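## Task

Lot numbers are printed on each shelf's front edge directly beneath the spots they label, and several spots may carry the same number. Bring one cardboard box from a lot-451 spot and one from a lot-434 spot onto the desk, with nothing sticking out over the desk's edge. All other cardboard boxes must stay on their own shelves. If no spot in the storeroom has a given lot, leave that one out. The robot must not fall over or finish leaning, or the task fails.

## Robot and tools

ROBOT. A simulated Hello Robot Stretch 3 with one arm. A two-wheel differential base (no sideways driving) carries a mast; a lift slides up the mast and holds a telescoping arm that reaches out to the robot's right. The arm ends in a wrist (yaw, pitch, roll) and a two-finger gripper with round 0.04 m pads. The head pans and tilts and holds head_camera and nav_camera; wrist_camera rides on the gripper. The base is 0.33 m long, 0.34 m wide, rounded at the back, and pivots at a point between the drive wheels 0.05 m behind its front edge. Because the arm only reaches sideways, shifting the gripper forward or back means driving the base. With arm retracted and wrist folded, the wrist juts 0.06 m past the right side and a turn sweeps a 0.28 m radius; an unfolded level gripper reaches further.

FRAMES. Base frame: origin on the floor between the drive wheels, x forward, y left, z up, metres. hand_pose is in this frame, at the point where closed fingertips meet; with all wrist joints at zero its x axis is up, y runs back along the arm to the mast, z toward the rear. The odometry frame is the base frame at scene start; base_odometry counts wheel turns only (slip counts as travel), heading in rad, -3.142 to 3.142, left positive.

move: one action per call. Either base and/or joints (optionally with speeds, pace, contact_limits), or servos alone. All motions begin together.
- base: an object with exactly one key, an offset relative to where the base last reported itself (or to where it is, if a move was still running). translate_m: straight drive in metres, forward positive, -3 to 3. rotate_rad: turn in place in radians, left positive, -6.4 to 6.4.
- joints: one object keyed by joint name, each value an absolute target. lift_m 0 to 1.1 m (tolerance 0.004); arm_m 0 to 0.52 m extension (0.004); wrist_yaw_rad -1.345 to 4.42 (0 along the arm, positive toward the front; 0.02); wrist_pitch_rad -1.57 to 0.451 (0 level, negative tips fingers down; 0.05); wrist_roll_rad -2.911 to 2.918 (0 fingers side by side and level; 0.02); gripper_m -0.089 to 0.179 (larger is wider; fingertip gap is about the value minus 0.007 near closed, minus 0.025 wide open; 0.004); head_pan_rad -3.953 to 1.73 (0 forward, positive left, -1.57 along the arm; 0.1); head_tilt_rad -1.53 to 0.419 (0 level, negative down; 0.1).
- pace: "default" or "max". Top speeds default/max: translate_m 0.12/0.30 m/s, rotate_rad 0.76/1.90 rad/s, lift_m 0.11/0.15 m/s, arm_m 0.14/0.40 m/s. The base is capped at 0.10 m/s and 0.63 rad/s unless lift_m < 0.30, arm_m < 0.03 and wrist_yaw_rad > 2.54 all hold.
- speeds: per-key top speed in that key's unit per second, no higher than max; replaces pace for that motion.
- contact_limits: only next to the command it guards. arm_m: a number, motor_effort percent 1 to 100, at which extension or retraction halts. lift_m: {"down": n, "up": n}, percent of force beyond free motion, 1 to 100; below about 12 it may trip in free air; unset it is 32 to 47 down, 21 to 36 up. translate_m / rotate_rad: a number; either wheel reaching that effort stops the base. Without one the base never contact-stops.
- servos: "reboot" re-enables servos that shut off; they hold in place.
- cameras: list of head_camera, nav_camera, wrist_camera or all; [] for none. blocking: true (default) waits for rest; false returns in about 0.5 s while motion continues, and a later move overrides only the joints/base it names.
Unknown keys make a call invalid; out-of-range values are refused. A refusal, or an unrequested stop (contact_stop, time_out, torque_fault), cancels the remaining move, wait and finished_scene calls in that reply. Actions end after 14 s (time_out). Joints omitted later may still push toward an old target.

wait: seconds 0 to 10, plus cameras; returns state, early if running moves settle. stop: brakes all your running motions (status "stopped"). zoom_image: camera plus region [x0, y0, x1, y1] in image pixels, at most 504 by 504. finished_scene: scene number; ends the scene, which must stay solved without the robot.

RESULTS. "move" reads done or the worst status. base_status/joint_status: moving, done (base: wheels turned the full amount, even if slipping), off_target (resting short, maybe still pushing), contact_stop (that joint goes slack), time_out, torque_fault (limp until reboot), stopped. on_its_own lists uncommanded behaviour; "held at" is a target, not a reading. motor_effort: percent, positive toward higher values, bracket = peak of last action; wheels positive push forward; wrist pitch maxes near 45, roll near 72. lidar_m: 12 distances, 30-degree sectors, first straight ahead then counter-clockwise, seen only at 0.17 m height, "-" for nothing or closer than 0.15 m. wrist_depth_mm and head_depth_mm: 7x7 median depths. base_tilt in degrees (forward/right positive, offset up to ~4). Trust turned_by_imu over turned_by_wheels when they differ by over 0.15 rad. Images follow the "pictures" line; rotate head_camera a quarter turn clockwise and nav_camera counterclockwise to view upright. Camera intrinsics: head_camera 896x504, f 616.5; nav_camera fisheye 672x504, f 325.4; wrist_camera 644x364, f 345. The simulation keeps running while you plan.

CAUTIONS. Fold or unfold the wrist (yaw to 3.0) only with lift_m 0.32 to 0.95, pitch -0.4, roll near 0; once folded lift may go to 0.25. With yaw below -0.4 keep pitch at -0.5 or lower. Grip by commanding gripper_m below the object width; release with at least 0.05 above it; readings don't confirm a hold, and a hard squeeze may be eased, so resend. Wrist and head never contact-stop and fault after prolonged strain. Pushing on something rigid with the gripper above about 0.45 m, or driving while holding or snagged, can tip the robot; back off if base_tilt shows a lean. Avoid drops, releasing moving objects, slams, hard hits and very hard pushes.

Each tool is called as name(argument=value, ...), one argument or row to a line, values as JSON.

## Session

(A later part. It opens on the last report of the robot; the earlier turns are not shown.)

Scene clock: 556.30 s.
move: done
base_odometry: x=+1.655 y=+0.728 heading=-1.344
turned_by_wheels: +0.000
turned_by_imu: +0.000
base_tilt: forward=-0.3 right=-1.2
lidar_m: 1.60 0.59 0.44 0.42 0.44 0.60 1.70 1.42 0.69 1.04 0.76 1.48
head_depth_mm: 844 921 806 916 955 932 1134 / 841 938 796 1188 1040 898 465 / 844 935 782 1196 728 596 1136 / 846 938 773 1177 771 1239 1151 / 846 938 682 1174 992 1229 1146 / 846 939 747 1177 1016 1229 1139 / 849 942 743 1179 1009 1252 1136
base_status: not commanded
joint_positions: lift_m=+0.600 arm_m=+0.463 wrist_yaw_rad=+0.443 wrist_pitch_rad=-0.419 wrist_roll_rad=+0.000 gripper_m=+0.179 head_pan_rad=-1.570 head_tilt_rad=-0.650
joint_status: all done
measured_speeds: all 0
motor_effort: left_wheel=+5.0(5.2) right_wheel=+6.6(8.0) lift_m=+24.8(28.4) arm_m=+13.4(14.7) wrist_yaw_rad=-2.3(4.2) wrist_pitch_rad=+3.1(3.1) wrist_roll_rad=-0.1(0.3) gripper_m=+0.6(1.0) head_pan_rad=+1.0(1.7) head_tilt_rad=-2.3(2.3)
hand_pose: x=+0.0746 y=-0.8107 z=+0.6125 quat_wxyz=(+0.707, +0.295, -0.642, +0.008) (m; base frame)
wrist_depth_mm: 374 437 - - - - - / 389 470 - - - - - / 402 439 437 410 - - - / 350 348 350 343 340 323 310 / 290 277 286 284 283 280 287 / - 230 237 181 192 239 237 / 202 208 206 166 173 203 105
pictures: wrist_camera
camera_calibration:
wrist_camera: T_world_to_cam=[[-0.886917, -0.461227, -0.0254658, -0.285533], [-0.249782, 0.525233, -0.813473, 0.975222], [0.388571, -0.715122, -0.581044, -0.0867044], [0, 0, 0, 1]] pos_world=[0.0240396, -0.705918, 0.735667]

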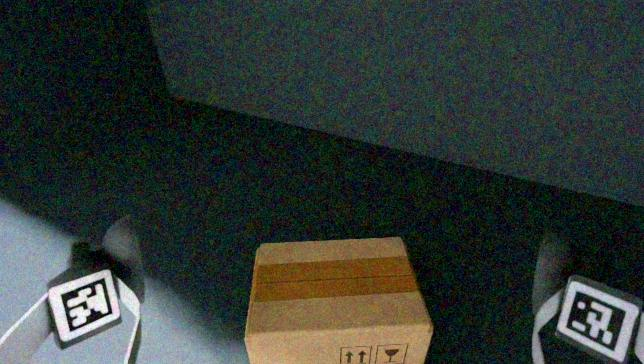

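move(
  joints={"lift_m": 0.552},
  speeds={"lift_m": 0.05},
  contact_limits={"lift_m": {"down": 14}},
  cameras=["wrist_camera"],
)

move(
  joints={"gripper_m": 0.065},
  cameras=["wrist_camera"],
)

move(
  joints={"lift_m": 0.66},
  speeds={"lift_m": 0.06},
  cameras=["wrist_camera"],
)

Scene clock: 564.30 s.
move: done
base_odometry: x=+1.655 y=+0.728 heading=-1.344
turned_by_wheels: +0.000
turned_by_imu: +0.000
base_tilt: forward=-0.4 right=-1.2
lidar_m: 1.59 0.59 0.44 0.42 0.44 0.60 1.70 1.42 0.69 1.04 0.76 1.48
head_depth_mm: 843 923 807 912 957 927 1141 / 847 938 795 1189 1046 1132 1135 / 844 936 784 1192 776 616 1128 / 848 937 773 1186 797 1235 1151 / 847 935 681 1181 981 1228 1146 / 848 934 749 1176 1016 1228 1139 / 847 937 744 1178 1011 1253 1135
base_status: not commanded
joint_positions: lift_m=+0.552 arm_m=+0.463 wrist_yaw_rad=+0.443 wrist_pitch_rad=-0.419 wrist_roll_rad=+0.000 gripper_m=+0.179 head_pan_rad=-1.570 head_tilt_rad=-0.650
joint_status: all done
measured_speeds: all 0
motor_effort: left_wheel=+4.4(5.1) right_wheel=+6.0(7.4) lift_m=+23.8(30.4) arm_m=+13.0(13.6) wrist_yaw_rad=-3.2(4.5) wrist_pitch_rad=+2.9(3.1) wrist_roll_rad=-0.2(0.4) gripper_m=+0.8(1.0) head_pan_rad=+1.1(1.1) head_tilt_rad=-3.0(3.5)
contact_limits: lift_m down 14 (down: maximum 72; up: maximum 65)
hand_pose: x=+0.0746 y=-0.8107 z=+0.5645 quat_wxyz=(+0.707, +0.295, -0.642, +0.008) (m; base frame)
wrist_depth_mm: 377 440 - - - - - / 391 434 421 - - - - / 340 336 333 329 326 306 290 / 266 266 264 175 248 256 255 / 219 217 204 140 149 213 212 / 119 144 146 139 144 182 180 / 154 162 157 155 157 158 107
pictures: wrist_camera
camera_calibration:
wrist_camera: T_world_to_cam=[[-0.886916, -0.461228, -0.0254645, -0.286757], [-0.249784, 0.525232, -0.813474, 0.936174], [0.388571, -0.715122, -0.581044, -0.114595], [0, 0, 0, 1]] pos_world=[0.0240396, -0.705918, 0.687667]

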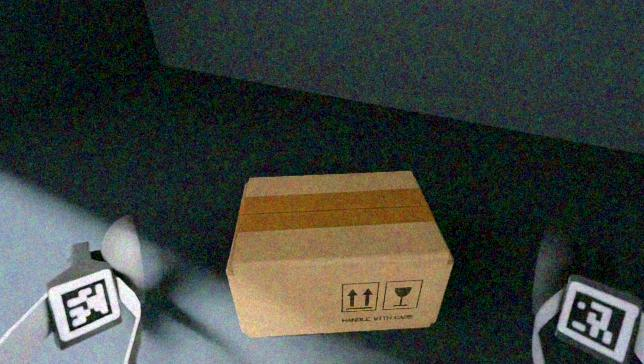

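Scene clock: 565.97 s.
move: done
base_odometry: x=+1.655 y=+0.728 heading=-1.344
turned_by_wheels: +0.000
turned_by_imu: +0.000
base_tilt: forward=-0.3 right=-1.2
lidar_m: 1.59 0.59 0.44 0.42 0.44 0.60 1.70 1.42 0.69 1.04 0.75 1.48
head_depth_mm: 846 924 802 917 953 933 1142 / 846 938 794 1196 1046 1130 1144 / 845 933 784 1194 774 618 1128 / 847 938 773 1182 797 1231 1151 / 847 939 680 1184 989 1227 1147 / 845 937 750 1173 1016 1227 1135 / 851 935 743 1176 1012 1253 1136
base_status: not commanded
joint_positions: lift_m=+0.552 arm_m=+0.463 wrist_yaw_rad=+0.441 wrist_pitch_rad=-0.419 wrist_roll_rad=+0.000 gripper_m=+0.065 head_pan_rad=-1.570 head_tilt_rad=-0.650
joint_status: all done
measured_speeds: all 0
motor_effort: left_wheel=+5.0(5.0) right_wheel=+7.4(7.6) lift_m=+23.4(24.0) arm_m=+11.5(13.0) wrist_yaw_rad=-0.7(4.4) wrist_pitch_rad=+3.0(3.1) wrist_roll_rad=+0.1(0.3) gripper_m=-10.4(83.3) head_pan_rad=+0.3(1.0) head_tilt_rad=-3.2(3.7)
contact_limits: lift_m down 14 (down: maximum 72; up: maximum 65)
hand_pose: x=+0.0742 y=-0.8109 z=+0.5645 quat_wxyz=(+0.707, +0.295, -0.642, +0.008) (m; base frame)
wrist_depth_mm: 374 437 - - - - - / 387 436 422 - - - - / 338 335 331 329 325 306 289 / 267 264 263 175 247 256 254 / 219 217 146 140 144 213 212 / 186 181 134 141 141 176 181 / 167 105 157 156 156 151 162
pictures: wrist_camera
camera_calibration:
wrist_camera: T_world_to_cam=[[-0.887734, -0.459655, -0.0254211, -0.285833], [-0.248884, 0.525659, -0.813473, 0.936405], [0.38728, -0.715821, -0.581046, -0.114978], [0, 0, 0, 1]] pos_world=[0.0238412, -0.705919, 0.687666]

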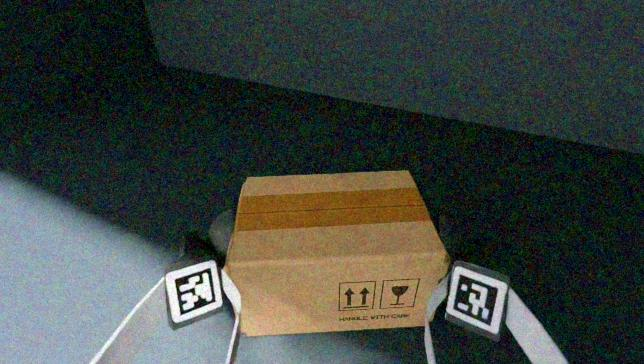

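Scene clock: 568.37 s.
move: done
base_odometry: x=+1.655 y=+0.728 heading=-1.344
turned_by_wheels: +0.000
turned_by_imu: +0.000
base_tilt: forward=-0.3 right=-1.1
lidar_m: 1.59 0.59 0.44 0.42 0.44 0.60 1.70 1.42 0.69 1.03 0.76 1.48
head_depth_mm: 845 920 806 917 957 928 1116 / 848 936 792 1191 1047 505 389 / 844 935 785 710 639 915 1150 / 845 937 772 715 936 1236 1150 / 846 938 683 976 988 1232 1144 / 846 938 752 1173 1015 1228 1142 / 845 939 740 1174 1012 1252 1141
base_status: not commanded
joint_positions: lift_m=+0.660 arm_m=+0.463 wrist_yaw_rad=+0.441 wrist_pitch_rad=-0.421 wrist_roll_rad=+0.000 gripper_m=+0.065 head_pan_rad=-1.570 head_tilt_rad=-0.650
joint_status: all done
measured_speeds: all 0
motor_effort: left_wheel=+4.3(5.0) right_wheel=+7.1(7.7) lift_m=+28.6(35.6) arm_m=+10.0(12.3) wrist_yaw_rad=-2.2(2.9) wrist_pitch_rad=+3.5(3.6) wrist_roll_rad=-0.1(0.4) gripper_m=-10.4(10.7) head_pan_rad=+0.2(0.8) head_tilt_rad=-2.9(4.3)
hand_pose: x=+0.0741 y=-0.8106 z=+0.6720 quat_wxyz=(+0.707, +0.296, -0.642, +0.007) (m; base frame)
wrist_depth_mm: 378 438 - - - - - / 386 465 - - - - - / 404 488 506 - - - - / 418 449 443 177 170 - - / 373 385 146 140 145 350 337 / 318 317 133 141 140 301 306 / 283 262 260 259 258 258 268
pictures: wrist_camera
camera_calibration:
wrist_camera: T_world_to_cam=[[-0.887757, -0.459599, -0.0256144, -0.282899], [-0.249572, 0.527335, -0.812177, 1.02427], [0.386783, -0.714623, -0.582849, -0.0500516], [0, 0, 0, 1]] pos_world=[0.0238423, -0.705921, 0.795468]

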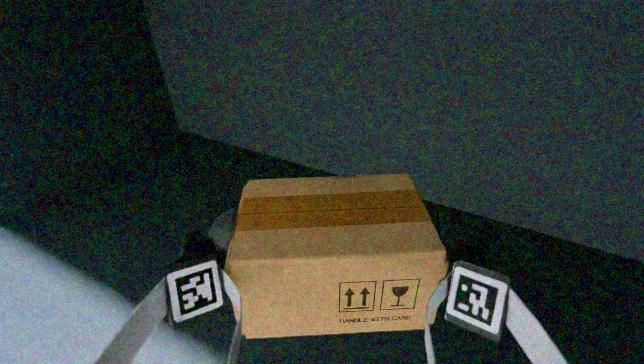

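move(
  joints={"arm_m": 0.005},
  cameras=[],
)

move(
  joints={"wrist_yaw_rad": 0.0, "lift_m": 0.95, "head_pan_rad": -1.57},
  base={"translate_m": -0.85},
  cameras=["wrist_camera"],
)

move(
  base={"translate_m": -0.81},
  cameras=["nav_camera"],
)

Scene clock: 595.57 s.
move: done
base_odometry: x=+1.655 y=+0.728 heading=-1.344
turned_by_wheels: +0.000
turned_by_imu: +0.000
base_tilt: forward=-0.4 right=-1.2
lidar_m: 1.59 0.59 0.44 0.42 0.44 0.60 1.70 1.42 0.69 1.04 0.76 1.48
head_depth_mm: 845 921 805 920 958 930 1136 / 848 940 796 1193 1048 1142 1161 / 848 940 786 1190 1039 1243 1157 / 845 941 773 1188 1031 1241 1147 / 847 940 680 1179 1022 905 583 / 848 940 750 1173 1015 1220 582 / 848 935 743 1180 1009 1245 1137
base_status: not commanded
joint_positions: lift_m=+0.660 arm_m=+0.005 wrist_yaw_rad=+0.441 wrist_pitch_rad=-0.422 wrist_roll_rad=+0.000 gripper_m=+0.065 head_pan_rad=-1.570 head_tilt_rad=-0.650
joint_status: all done
measured_speeds: all 0
motor_effort: left_wheel=+4.6(5.0) right_wheel=+6.5(7.9) lift_m=+30.9(31.9) arm_m=-12.4(15.2) wrist_yaw_rad=-1.4(3.1) wrist_pitch_rad=+3.5(3.6) wrist_roll_rad=+0.0(0.3) gripper_m=-10.2(10.5) head_pan_rad=-1.0(1.1) head_tilt_rad=-4.7(6.2)
hand_pose: x=+0.0741 y=-0.3525 z=+0.6719 quat_wxyz=(+0.707, +0.296, -0.642, +0.007) (m; base frame)
wrist_depth_mm: - 506 - - - - - / 833 533 - - - - - / - - 537 529 523 523 518 / - - 512 178 442 434 434 / - - 146 140 145 385 363 / 965 960 133 141 140 - 347 / 859 814 795 156 - 110 -
pictures: none
No camera images: "cameras" was empty.

Scene clock: 605.20 s.
move: done
base_odometry: x=+1.464 y=+1.556 heading=-1.344
turned_by_wheels: +0.000
turned_by_imu: +0.000
base_tilt: forward=-0.3 right=-1.1
lidar_m: 1.61 0.60 0.44 0.43 0.44 0.61 1.51 1.56 0.73 1.03 0.70 1.44
head_depth_mm: 841 930 805 1090 - - - / 841 934 792 1189 1117 - - / 841 932 740 1189 1077 - - / 842 927 732 1193 - - - / 840 930 763 1184 957 1232 1147 / 839 934 749 1168 1018 1218 1139 / 840 937 740 1087 1008 1069 1132
base_status: done
joint_positions: lift_m=+0.950 arm_m=+0.005 wrist_yaw_rad=+0.003 wrist_pitch_rad=-0.422 wrist_roll_rad=+0.000 gripper_m=+0.065 head_pan_rad=-1.570 head_tilt_rad=-0.650
joint_status: all done
measured_speeds: all 0
motor_effort: left_wheel=-8.8(12.5) right_wheel=-1.7(11.9) lift_m=+27.1(35.0) arm_m=+1.8(13.1) wrist_yaw_rad=-3.1(6.3) wrist_pitch_rad=+3.5(3.8) wrist_roll_rad=+0.2(0.3) gripper_m=-10.2(10.7) head_pan_rad=-1.6(2.3) head_tilt_rad=-5.4(6.4)
hand_pose: x=-0.0209 y=-0.3739 z=+0.9618 quat_wxyz=(+0.692, +0.149, -0.691, -0.147) (m; base frame)
wrist_depth_mm: - - - - - - - / - - - - - 313 310 / - - - - - 816 - / - - 179 171 169 - - / - - 146 140 144 725 - / - - 134 141 141 122 642 / - - 950 - - 119 572
pictures: wrist_camera
camera_calibration:
wrist_camera: T_world_to_cam=[[-0.998893, -0.039481, -0.0255904, -0.00437241], [-0.00229821, 0.584203, -0.811604, 1.03152], [0.046993, -0.810647, -0.583647, 0.425421], [0, 0, 0, 1]] pos_world=[-0.0219887, -0.257923, 1.08537]

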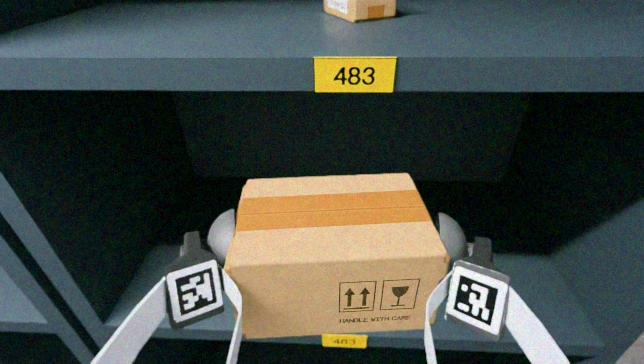

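Scene clock: 614.43 s.
move: done
base_odometry: x=+1.282 y=+2.346 heading=-1.344
turned_by_wheels: +0.000
turned_by_imu: -0.001
base_tilt: forward=-0.4 right=-1.3
lidar_m: 1.64 0.61 0.45 0.43 0.45 0.62 0.70 0.73 1.00 2.79 0.66 1.32
head_depth_mm: 2042 2005 1933 1910 - - - / 2730 2888 2815 2282 1897 - - / 2771 3017 3226 2285 1807 - - / 2766 3013 3231 2276 - - - / 2774 3064 3236 2259 1627 1384 1188 / 2728 2954 2993 2239 1669 1364 1187 / 2668 918 928 950 977 1003 1121
base_status: done
joint_positions: lift_m=+0.950 arm_m=+0.005 wrist_yaw_rad=+0.003 wrist_pitch_rad=-0.422 wrist_roll_rad=+0.000 gripper_m=+0.065 head_pan_rad=-1.570 head_tilt_rad=-0.650
joint_status: not commanded
measured_speeds: all 0
motor_effort: left_wheel=-3.7(12.9) right_wheel=-7.7(11.9) lift_m=+24.8(27.5) arm_m=+12.2(12.9) wrist_yaw_rad=-3.0(4.5) wrist_pitch_rad=+3.6(3.7) wrist_roll_rad=+0.1(0.3) gripper_m=-9.9(10.6) head_pan_rad=-2.5(3.4) head_tilt_rad=-5.7(6.2)
hand_pose: x=-0.0209 y=-0.3739 z=+0.9618 quat_wxyz=(+0.692, +0.149, -0.691, -0.147) (m; base frame)
wrist_depth_mm: - - - - - - - / - - - - - - - / - - - - - - - / - - - 179 - - - / - - 146 141 144 - - / - - 133 141 141 - - / - - - - - - -
pictures: nav_camera (sideways)
camera_calibration:
nav_camera: T_world_to_cam=[[0.0176364, -0.583882, 0.811647, -1.01304], [-0.999785, -0.0191433, 0.00795324, 0.0459738], [0.0108938, -0.811613, -0.584094, 0.713334], [0, 0, 0, 1]] pos_world=[0.0560593, -0.0116621, 1.23852]

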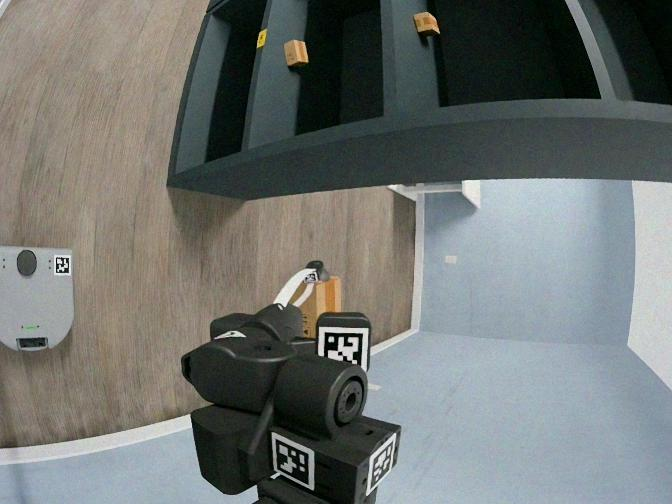

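move(
  base={"rotate_rad": -1.585},
  cameras=[],
)

move(
  base={"translate_m": 1.0},
  cameras=["nav_camera"],
)

Scene clock: 626.07 s.
move: done
base_odometry: x=+1.282 y=+2.346 heading=-2.928
turned_by_wheels: -1.585
turned_by_imu: -1.560
base_tilt: forward=-0.4 right=-1.3
lidar_m: 2.78 0.66 1.32 1.65 0.61 0.45 0.43 0.45 0.62 0.70 0.73 1.00
head_depth_mm: 561 621 696 792 - - - / 561 620 697 795 877 - - / 561 621 695 794 859 - - / 560 622 696 793 - - - / 560 622 696 796 885 1104 1195 / 562 621 698 796 921 1103 1184 / 559 621 696 795 926 1097 1182
base_status: done
joint_positions: lift_m=+0.950 arm_m=+0.005 wrist_yaw_rad=+0.003 wrist_pitch_rad=-0.422 wrist_roll_rad=+0.000 gripper_m=+0.065 head_pan_rad=-1.570 head_tilt_rad=-0.650
joint_status: not commanded
measured_speeds: all 0
motor_effort: left_wheel=+7.2(12.7) right_wheel=-9.9(13.2) lift_m=+24.5(25.5) arm_m=+3.2(13.2) wrist_yaw_rad=-3.7(4.0) wrist_pitch_rad=+3.5(3.7) wrist_roll_rad=+0.0(0.3) gripper_m=-10.1(10.6) head_pan_rad=-2.7(3.8) head_tilt_rad=-4.6(6.1)
hand_pose: x=-0.0209 y=-0.3739 z=+0.9618 quat_wxyz=(+0.692, +0.149, -0.691, -0.147) (m; base frame)
wrist_depth_mm: 429 425 422 413 412 405 402 / 472 466 462 451 446 438 433 / 517 516 502 495 486 479 472 / 579 569 540 178 523 533 512 / 631 624 146 141 144 579 555 / - - 134 141 140 628 525 / - - 151 156 - 119 505
pictures: none
No camera images: "cameras" was empty.

Scene clock: 637.20 s.
move: done
base_odometry: x=+0.305 y=+2.134 heading=-2.928
turned_by_wheels: +0.000
turned_by_imu: +0.000
base_tilt: forward=-0.4 right=-1.3
lidar_m: 2.32 2.00 2.70 0.31 0.32 0.44 1.43 1.00 0.73 0.71 0.73 1.01
head_depth_mm: 565 626 702 801 - - - / 566 627 704 800 891 - - / 567 627 704 800 872 - - / 567 627 703 803 - - - / 567 626 705 804 890 1112 1192 / 567 628 705 804 936 1112 1186 / 567 630 705 804 931 1112 1184
base_status: done
joint_positions: lift_m=+0.950 arm_m=+0.005 wrist_yaw_rad=+0.003 wrist_pitch_rad=-0.422 wrist_roll_rad=+0.000 gripper_m=+0.065 head_pan_rad=-1.570 head_tilt_rad=-0.650
joint_status: not commanded
measured_speeds: all 0
motor_effort: left_wheel=+5.3(11.7) right_wheel=+5.1(10.7) lift_m=+25.5(26.5) arm_m=-9.5(13.4) wrist_yaw_rad=-2.9(4.2) wrist_pitch_rad=+3.6(3.7) wrist_roll_rad=+0.1(0.4) gripper_m=-9.9(10.8) head_pan_rad=-1.2(3.2) head_tilt_rad=-5.2(5.8)
hand_pose: x=-0.0209 y=-0.3739 z=+0.9618 quat_wxyz=(+0.692, +0.149, -0.691, -0.147) (m; base frame)
wrist_depth_mm: 439 428 429 421 417 409 404 / 478 474 462 461 452 446 440 / 530 516 512 503 497 490 481 / 581 580 547 178 538 538 524 / - 624 146 140 145 588 589 / - - 133 141 141 124 - / - - 150 155 - 110 -
pictures: nav_camera (sideways)
camera_calibration:
nav_camera: T_world_to_cam=[[0.0174616, -0.583886, 0.811648, -1.01302], [-0.99979, -0.0188797, 0.00792745, 0.045908], [0.010695, -0.811616, -0.584093, 0.713346], [0, 0, 0, 1]] pos_world=[0.0559582, -0.0116615, 1.23852]

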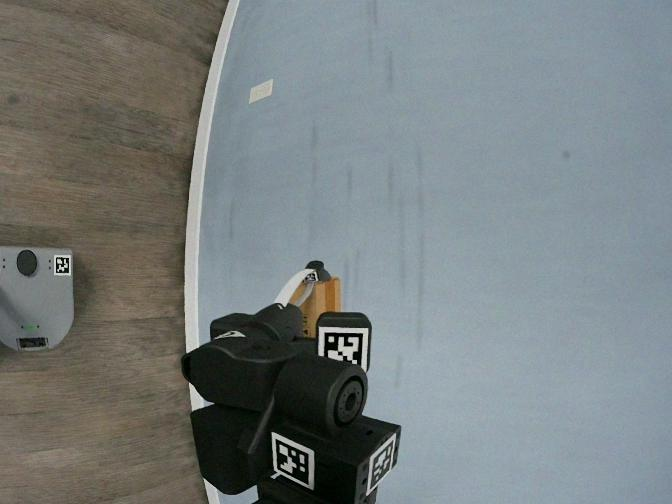

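move(
  base={"translate_m": 1.04},
  cameras=[],
)

move(
  base={"rotate_rad": 1.58},
  cameras=["head_camera", "nav_camera"],
)

Scene clock: 655.80 s.
move: done
base_odometry: x=-0.712 y=+1.914 heading=-2.928
turned_by_wheels: +0.000
turned_by_imu: +0.001
base_tilt: forward=-0.3 right=-1.1
lidar_m: 1.29 1.09 1.45 3.53 1.40 1.04 1.23 1.01 0.74 0.71 0.74 1.02
head_depth_mm: 573 634 710 813 - - - / 572 634 712 809 897 - - / 572 633 709 809 878 - - / 573 633 712 809 - - - / 573 634 710 808 897 1124 1189 / 573 634 709 811 942 1120 1186 / 573 635 714 812 943 1123 1181
base_status: done
joint_positions: lift_m=+0.950 arm_m=+0.005 wrist_yaw_rad=+0.003 wrist_pitch_rad=-0.422 wrist_roll_rad=+0.000 gripper_m=+0.065 head_pan_rad=-1.570 head_tilt_rad=-0.650
joint_status: not commanded
measured_speeds: all 0
motor_effort: left_wheel=+3.2(11.7) right_wheel=+6.7(11.8) lift_m=+27.1(27.8) arm_m=-4.3(9.0) wrist_yaw_rad=-1.6(4.3) wrist_pitch_rad=+3.6(3.7) wrist_roll_rad=+0.1(0.3) gripper_m=-10.2(10.6) head_pan_rad=-0.3(2.1) head_tilt_rad=-5.3(5.6)
hand_pose: x=-0.0209 y=-0.3739 z=+0.9618 quat_wxyz=(+0.692, +0.149, -0.691, -0.147) (m; base frame)
wrist_depth_mm: 446 442 433 424 423 417 409 / 485 479 474 468 454 453 446 / 530 526 520 511 501 493 491 / 596 587 553 179 539 545 536 / - 633 146 140 145 600 595 / - - 134 141 141 - - / - - 151 155 - 110 -
pictures: none
No camera images: "cameras" was empty.

Scene clock: 659.43 s.
move: done
base_odometry: x=-0.712 y=+1.914 heading=-1.349
turned_by_wheels: +1.580
turned_by_imu: +1.554
base_tilt: forward=-0.2 right=-1.2
lidar_m: 3.54 1.40 1.04 1.19 1.01 0.74 0.71 0.74 1.02 1.29 1.09 1.70
head_depth_mm: 1064 1179 1319 1502 - - - / 1064 1176 1318 1508 1668 - - / 1059 1178 1321 1504 1625 - - / 1061 1176 1322 1509 - - - / 1059 1180 1314 1504 1626 1370 1198 / 1066 1178 1324 1501 1667 1393 1190 / 1065 1178 1319 1504 1660 1399 1180
base_status: done
joint_positions: lift_m=+0.950 arm_m=+0.005 wrist_yaw_rad=+0.003 wrist_pitch_rad=-0.422 wrist_roll_rad=+0.000 gripper_m=+0.065 head_pan_rad=-1.570 head_tilt_rad=-0.650
joint_status: not commanded
measured_speeds: all 0
motor_effort: left_wheel=-8.2(12.2) right_wheel=+8.6(12.6) lift_m=+27.6(28.3) arm_m=-11.0(11.2) wrist_yaw_rad=-2.3(4.0) wrist_pitch_rad=+3.6(3.7) wrist_roll_rad=+0.1(0.3) gripper_m=-10.2(10.6) head_pan_rad=-0.2(1.1) head_tilt_rad=-4.1(5.3)
hand_pose: x=-0.0210 y=-0.3739 z=+0.9618 quat_wxyz=(+0.692, +0.149, -0.691, -0.148) (m; base frame)
wrist_depth_mm: - - - - - - 928 / - - - - - - - / - - - - - - - / - - - 178 - - - / - - 146 140 144 - - / - - 134 141 141 - - / - - - - - - -
pictures: head_camera (sideways), nav_camera (sideways)
camera_calibration:
head_camera: T_world_to_cam=[[-0.0466483, 0.562019, -0.825807, 1.0901], [0.997493, -0.0178338, -0.0684836, 0.0826386], [-0.0532164, -0.826932, -0.559778, 0.684384], [0, 0, 0, 1]] pos_world=[0.00484023, -0.0452432, 1.28897]
nav_camera: T_world_to_cam=[[0.0174616, -0.583886, 0.811648, -1.01302], [-0.99979, -0.0188797, 0.00792745, 0.045908], [0.010695, -0.811616, -0.584093, 0.713346], [0, 0, 0, 1]] pos_world=[0.0559582, -0.0116615, 1.23852]

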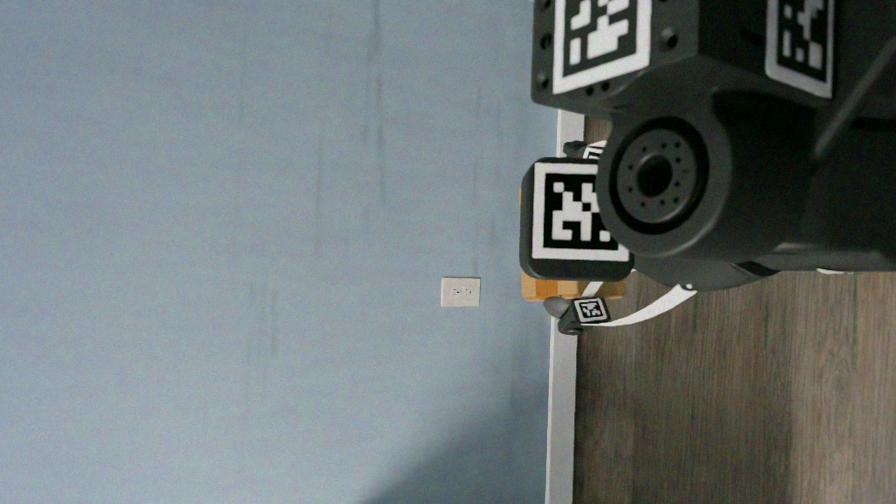

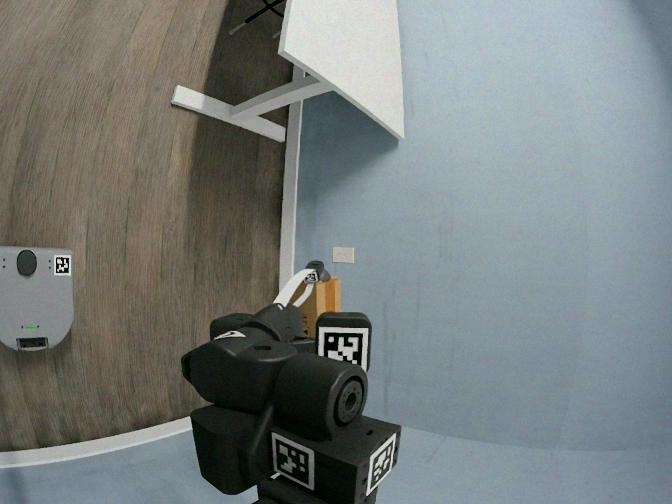

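move(
  base={"translate_m": 1.25},
)

Scene clock: 676.80 s.
move: done
base_odometry: x=-0.437 y=+0.695 heading=-1.349
turned_by_wheels: +0.000
turned_by_imu: +0.000
base_tilt: forward=-0.4 right=-1.2
lidar_m: 2.31 1.40 1.03 0.99 1.03 2.02 1.96 1.84 0.98 0.77 0.69 1.82
head_depth_mm: 1065 1180 1298 1043 - - - / 1069 1176 1302 1034 848 - - / 1064 1179 1295 1026 815 - - / 1068 1179 1301 1011 - - - / 1065 1183 1283 1010 724 1366 1195 / 1064 1186 1272 997 770 1336 1185 / 1062 1180 1277 987 764 1372 1181
base_status: done
joint_positions: lift_m=+0.950 arm_m=+0.005 wrist_yaw_rad=+0.003 wrist_pitch_rad=-0.422 wrist_roll_rad=+0.000 gripper_m=+0.065 head_pan_rad=-1.570 head_tilt_rad=-0.650
joint_status: not commanded
measured_speeds: all 0
motor_effort: left_wheel=+0.9(8.9) right_wheel=+10.3(14.2) lift_m=+29.0(29.5) arm_m=-10.6(13.0) wrist_yaw_rad=-2.5(4.4) wrist_pitch_rad=+3.6(3.7) wrist_roll_rad=+0.0(0.4) gripper_m=-10.1(10.6) head_pan_rad=+1.3(2.1) head_tilt_rad=-4.4(5.4)
hand_pose: x=-0.0210 y=-0.3739 z=+0.9618 quat_wxyz=(+0.692, +0.149, -0.691, -0.148) (m; base frame)
wrist_depth_mm: - - - - - - - / - - - - - - - / - - - - - - - / 599 - - 170 169 - - / - - 146 140 145 - - / - - 134 141 141 - - / - - - - - - -
pictures: head_camera (sideways), nav_camera (sideways), wrist_camera
camera_calibration:
head_camera: T_world_to_cam=[[-0.0466483, 0.562019, -0.825807, 1.0901], [0.997493, -0.0178338, -0.0684836, 0.0826386], [-0.0532164, -0.826932, -0.559778, 0.684384], [0, 0, 0, 1]] pos_world=[0.00484023, -0.0452432, 1.28897]
nav_camera: T_world_to_cam=[[0.0174616, -0.583886, 0.811648, -1.01302], [-0.99979, -0.0188797, 0.00792745, 0.045908], [0.010695, -0.811616, -0.584093, 0.713346], [0, 0, 0, 1]] pos_world=[0.0559582, -0.0116615, 1.23852]
wrist_camera: T_world_to_cam=[[-0.998907, -0.0391213, -0.0255806, -0.00429025], [-0.00209619, 0.584211, -0.811599, 1.03152], [0.0466953, -0.810658, -0.583655, 0.42542], [0, 0, 0, 1]] pos_world=[-0.0219884, -0.257924, 1.08537]

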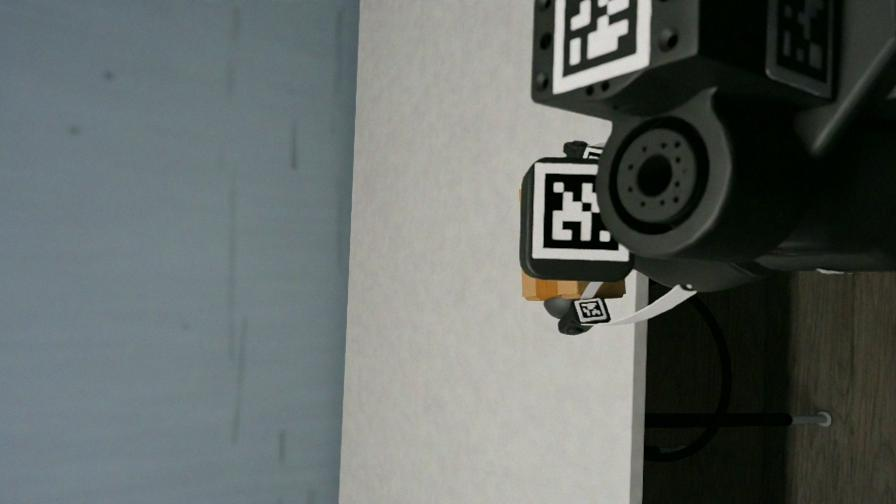

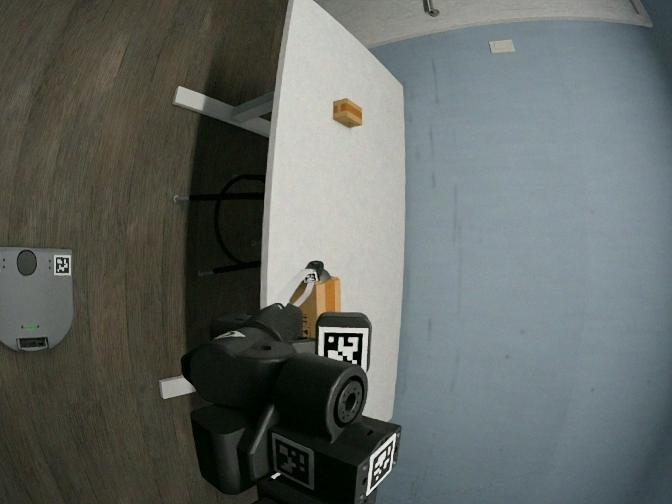

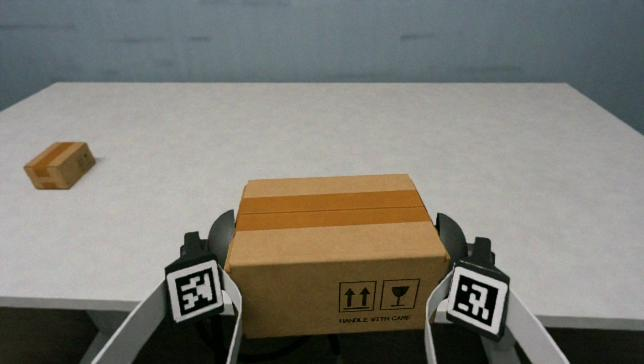

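move(
  joints={"arm_m": 0.34},
  cameras=[],
)

move(
  joints={"lift_m": 0.77},
  cameras=[],
)

move(
  joints={"lift_m": 0.737},
  speeds={"lift_m": 0.025},
  contact_limits={"lift_m": {"down": 14}},
)

Scene clock: 690.07 s.
move: done
base_odometry: x=-0.437 y=+0.695 heading=-1.349
turned_by_wheels: +0.000
turned_by_imu: +0.000
base_tilt: forward=-0.4 right=-1.3
lidar_m: 2.32 1.40 1.03 0.99 1.02 2.03 1.95 1.83 0.98 0.77 0.69 1.82
head_depth_mm: 1065 1175 1259 - 796 1326 1212 / 1063 1165 376 987 791 1394 1205 / 1067 1145 430 982 786 1388 1201 / 1066 1175 458 936 778 1346 1191 / 1065 1174 1283 1003 774 1407 1191 / 1063 1178 1272 995 767 1342 1181 / 1067 1177 1277 987 765 1354 1176
base_status: not commanded
joint_positions: lift_m=+0.950 arm_m=+0.340 wrist_yaw_rad=+0.003 wrist_pitch_rad=-0.422 wrist_roll_rad=+0.000 gripper_m=+0.065 head_pan_rad=-1.570 head_tilt_rad=-0.650
joint_status: all done
measured_speeds: all 0
motor_effort: left_wheel=+0.4(1.3) right_wheel=+10.4(11.1) lift_m=+29.8(30.4) arm_m=+13.0(14.9) wrist_yaw_rad=-3.4(4.1) wrist_pitch_rad=+3.5(3.8) wrist_roll_rad=+0.0(0.3) gripper_m=-9.9(10.7) head_pan_rad=+1.9(2.7) head_tilt_rad=-3.9(5.2)
hand_pose: x=-0.0210 y=-0.7089 z=+0.9618 quat_wxyz=(+0.692, +0.149, -0.691, -0.148) (m; base frame)
wrist_depth_mm: - - - - - - - / - - - - - - - / - - - - - - - / - - - 170 169 - - / - - 146 140 144 - - / - - 134 141 141 - - / - - 151 155 - 110 -
pictures: none
No camera images: "cameras" was empty.

Scene clock: 692.53 s.
move: done
base_odometry: x=-0.437 y=+0.695 heading=-1.349
turned_by_wheels: +0.000
turned_by_imu: +0.000
base_tilt: forward=-0.3 right=-1.1
lidar_m: 2.32 1.40 1.03 0.99 1.03 2.02 1.95 1.83 0.98 0.77 0.69 1.81
head_depth_mm: 1067 1178 1300 1048 795 1266 290 / 1065 1178 1298 1032 423 360 318 / 1071 1182 1296 557 543 1385 1207 / 1067 1180 1296 813 709 1353 1197 / 1059 1180 1280 1006 771 1410 1188 / 1059 1175 1275 999 770 1340 1185 / 1066 1181 1275 988 761 1362 1180
base_status: not commanded
joint_positions: lift_m=+0.770 arm_m=+0.340 wrist_yaw_rad=+0.003 wrist_pitch_rad=-0.422 wrist_roll_rad=+0.000 gripper_m=+0.065 head_pan_rad=-1.570 head_tilt_rad=-0.650
joint_status: all done
measured_speeds: all 0
motor_effort: left_wheel=+1.1(1.3) right_wheel=+10.4(11.0) lift_m=+24.0(30.3) arm_m=+8.3(12.8) wrist_yaw_rad=-2.1(4.1) wrist_pitch_rad=+3.6(3.7) wrist_roll_rad=-0.1(0.3) gripper_m=-10.0(10.5) head_pan_rad=+2.4(2.8) head_tilt_rad=-3.3(4.9)
hand_pose: x=-0.0210 y=-0.7088 z=+0.7818 quat_wxyz=(+0.692, +0.149, -0.691, -0.148) (m; base frame)
wrist_depth_mm: - - - - - - - / - - - - - - - / - - - - - - - / - - - 170 169 - - / - - 146 140 145 - - / - - 134 141 140 - - / - - 151 155 - 110 -
pictures: none
No camera images: "cameras" was empty.

Scene clock: 694.27 s.
move: done
base_odometry: x=-0.437 y=+0.695 heading=-1.349
turned_by_wheels: +0.000
turned_by_imu: +0.000
base_tilt: forward=-0.3 right=-1.2
lidar_m: 2.32 1.40 1.03 0.99 1.03 2.03 1.95 1.84 0.98 0.77 0.69 1.81
head_depth_mm: 1064 1178 1299 1042 797 1333 326 / 1062 1178 1300 1036 504 387 325 / 1062 1181 1301 1026 552 1386 1203 / 1064 1175 1296 1015 703 1356 1194 / 1066 1172 1287 1007 771 1410 1199 / 1065 1185 1275 996 770 1333 1185 / 1065 1176 1273 987 763 1360 1184
base_status: not commanded
joint_positions: lift_m=+0.737 arm_m=+0.340 wrist_yaw_rad=+0.003 wrist_pitch_rad=-0.416 wrist_roll_rad=+0.000 gripper_m=+0.065 head_pan_rad=-1.570 head_tilt_rad=-0.650
joint_status: all done
measured_speeds: all 0
motor_effort: left_wheel=+1.2(1.4) right_wheel=+10.2(10.8) lift_m=+22.8(26.7) arm_m=+5.2(8.7) wrist_yaw_rad=-3.2(4.1) wrist_pitch_rad=+2.5(3.7) wrist_roll_rad=+0.0(0.3) gripper_m=-10.1(10.5) head_pan_rad=+2.1(2.7) head_tilt_rad=-4.0(4.7)
contact_limits: lift_m down 14 (down: maximum 72; up: maximum 65)
hand_pose: x=-0.0210 y=-0.7096 z=+0.7501 quat_wxyz=(+0.692, +0.147, -0.691, -0.145) (m; base frame)
wrist_depth_mm: - - - - - - - / - - - - - - - / - - - - - - - / - - - 167 167 - - / - - 145 140 143 - - / - - 133 141 140 - - / - - 152 157 - 110 -
pictures: head_camera (sideways), nav_camera (sideways), wrist_camera
camera_calibration:
head_camera: T_world_to_cam=[[-0.0466483, 0.562019, -0.825807, 1.0901], [0.997493, -0.0178338, -0.0684836, 0.0826386], [-0.0532164, -0.826932, -0.559778, 0.684384], [0, 0, 0, 1]] pos_world=[0.00484023, -0.0452432, 1.28897]
nav_camera: T_world_to_cam=[[0.0174616, -0.583886, 0.811648, -1.01302], [-0.99979, -0.0188797, 0.00792745, 0.045908], [0.010695, -0.811616, -0.584093, 0.713346], [0, 0, 0, 1]] pos_world=[0.0559582, -0.0116615, 1.23852]
wrist_camera: T_world_to_cam=[[-0.998902, -0.0393543, -0.025401, -0.023124], [-0.00209608, 0.579308, -0.815106, 1.05499], [0.0467929, -0.814158, -0.578755, 0.0235341], [0, 0, 0, 1]] pos_world=[-0.0219885, -0.592916, 0.872964]

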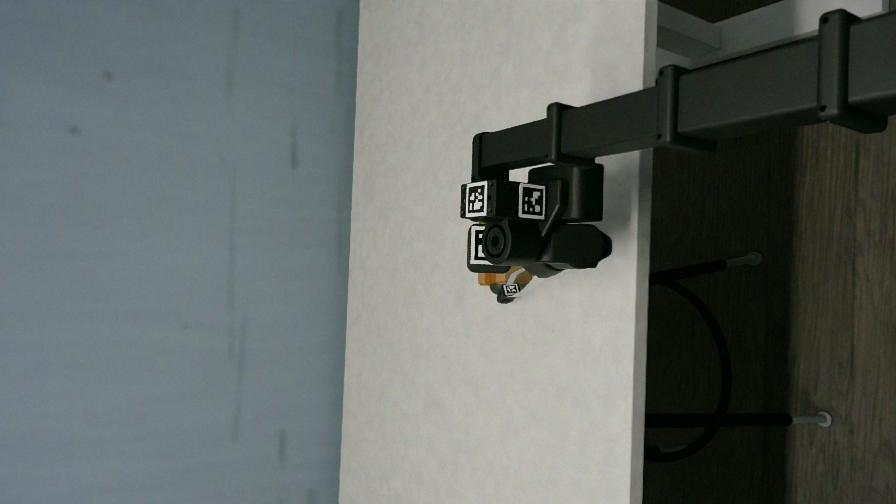

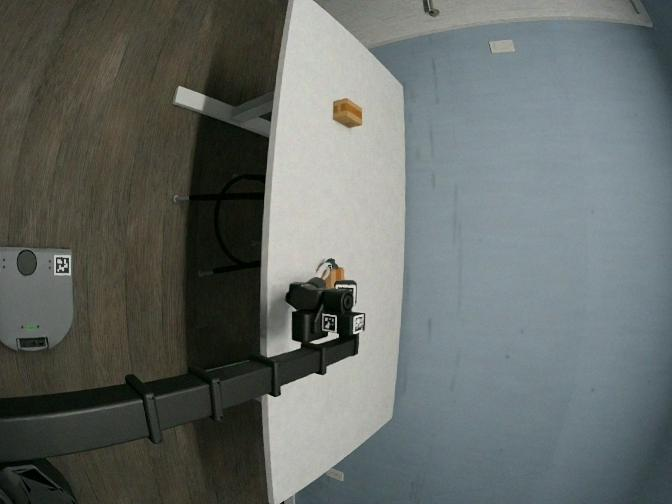

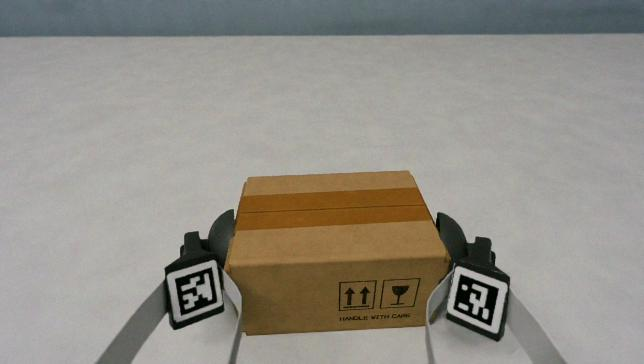

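move(
  joints={"gripper_m": 0.179},
  cameras=[],
)

move(
  joints={"lift_m": 0.9},
  cameras=["nav_camera"],
)

finished_scene(
  scene=2,
)

Scene clock: 707.83 s.
move: done
base_odometry: x=-0.437 y=+0.695 heading=-1.349
turned_by_wheels: +0.000
turned_by_imu: +0.000
base_tilt: forward=-0.4 right=-1.1
lidar_m: 2.31 1.41 1.03 0.99 1.03 2.02 1.95 1.84 0.98 0.77 0.69 1.82
head_depth_mm: 1063 1182 1297 1046 799 1328 326 / 1065 1178 1297 1032 503 387 326 / 1063 1175 1297 1030 551 1393 1205 / 1062 1182 1297 1016 688 1349 1189 / 1066 1177 1284 1005 773 1402 1192 / 1070 1181 1278 991 767 1333 1189 / 1064 1175 1277 988 763 1364 1180
base_status: not commanded
joint_positions: lift_m=+0.737 arm_m=+0.340 wrist_yaw_rad=+0.001 wrist_pitch_rad=-0.415 wrist_roll_rad=+0.000 gripper_m=+0.179 head_pan_rad=-1.570 head_tilt_rad=-0.650
joint_status: all done
measured_speeds: all 0
motor_effort: left_wheel=+0.9(1.1) right_wheel=+9.9(11.0) lift_m=+24.5(25.2) arm_m=-2.3(2.7) wrist_yaw_rad=-1.9(3.5) wrist_pitch_rad=+2.3(2.5) wrist_roll_rad=-0.1(0.3) gripper_m=+0.7(82.9) head_pan_rad=+2.7(3.5) head_tilt_rad=-3.8(4.6)
contact_limits: lift_m down 14 (down: maximum 72; up: maximum 65)
hand_pose: x=-0.0212 y=-0.7097 z=+0.7503 quat_wxyz=(+0.692, +0.146, -0.691, -0.146) (m; base frame)
wrist_depth_mm: - - - - - - - / - - - - - - - / - - - - - - - / - - - 168 166 - - / - 142 145 139 143 - - / - 126 139 141 144 - - / - - - 157 - - 105
pictures: none
No camera images: "cameras" was empty.

Scene clock: 710.13 s.
move: done
base_odometry: x=-0.437 y=+0.695 heading=-1.349
turned_by_wheels: +0.000
turned_by_imu: +0.000
base_tilt: forward=-0.4 right=-1.2
lidar_m: 2.32 1.40 1.02 0.99 1.03 2.02 1.95 1.83 0.98 0.77 0.69 1.81
head_depth_mm: 1067 1181 1303 322 - 1331 1190 / 1063 1179 1258 368 763 1414 1207 / 1066 1174 477 505 782 1393 1207 / 1063 1178 1255 602 778 1354 1207 / 1063 1184 1280 970 774 1412 1192 / 1065 1187 1269 994 769 1333 1185 / 1068 1180 1279 990 764 1367 1185
base_status: not commanded
joint_positions: lift_m=+0.900 arm_m=+0.340 wrist_yaw_rad=+0.001 wrist_pitch_rad=-0.415 wrist_roll_rad=+0.000 gripper_m=+0.179 head_pan_rad=-1.570 head_tilt_rad=-0.650
joint_status: all done
measured_speeds: all 0
motor_effort: left_wheel=+0.7(1.2) right_wheel=+10.8(11.1) lift_m=+29.6(33.1) arm_m=-7.0(7.0) wrist_yaw_rad=-1.8(2.9) wrist_pitch_rad=+2.3(2.5) wrist_roll_rad=-0.2(0.3) gripper_m=+0.7(1.2) head_pan_rad=+2.9(3.6) head_tilt_rad=-4.2(4.7)
hand_pose: x=-0.0212 y=-0.7097 z=+0.9133 quat_wxyz=(+0.692, +0.146, -0.691, -0.146) (m; base frame)
wrist_depth_mm: - - - - - - - / - - - - - - - / - - - - - - - / - - - - - - - / - 142 - - - - - / - 126 - - - - - / - - - 266 - - 105
pictures: nav_camera (sideways)
camera_calibration:
nav_camera: T_world_to_cam=[[0.0174616, -0.583886, 0.811648, -1.01302], [-0.99979, -0.0188797, 0.00792745, 0.045908], [0.010695, -0.811616, -0.584093, 0.713346], [0, 0, 0, 1]] pos_world=[0.0559582, -0.0116615, 1.23852]

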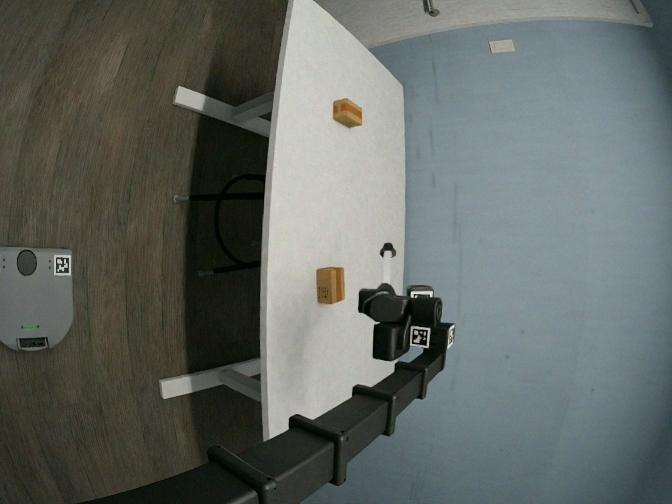

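The scene is finished: the task was done.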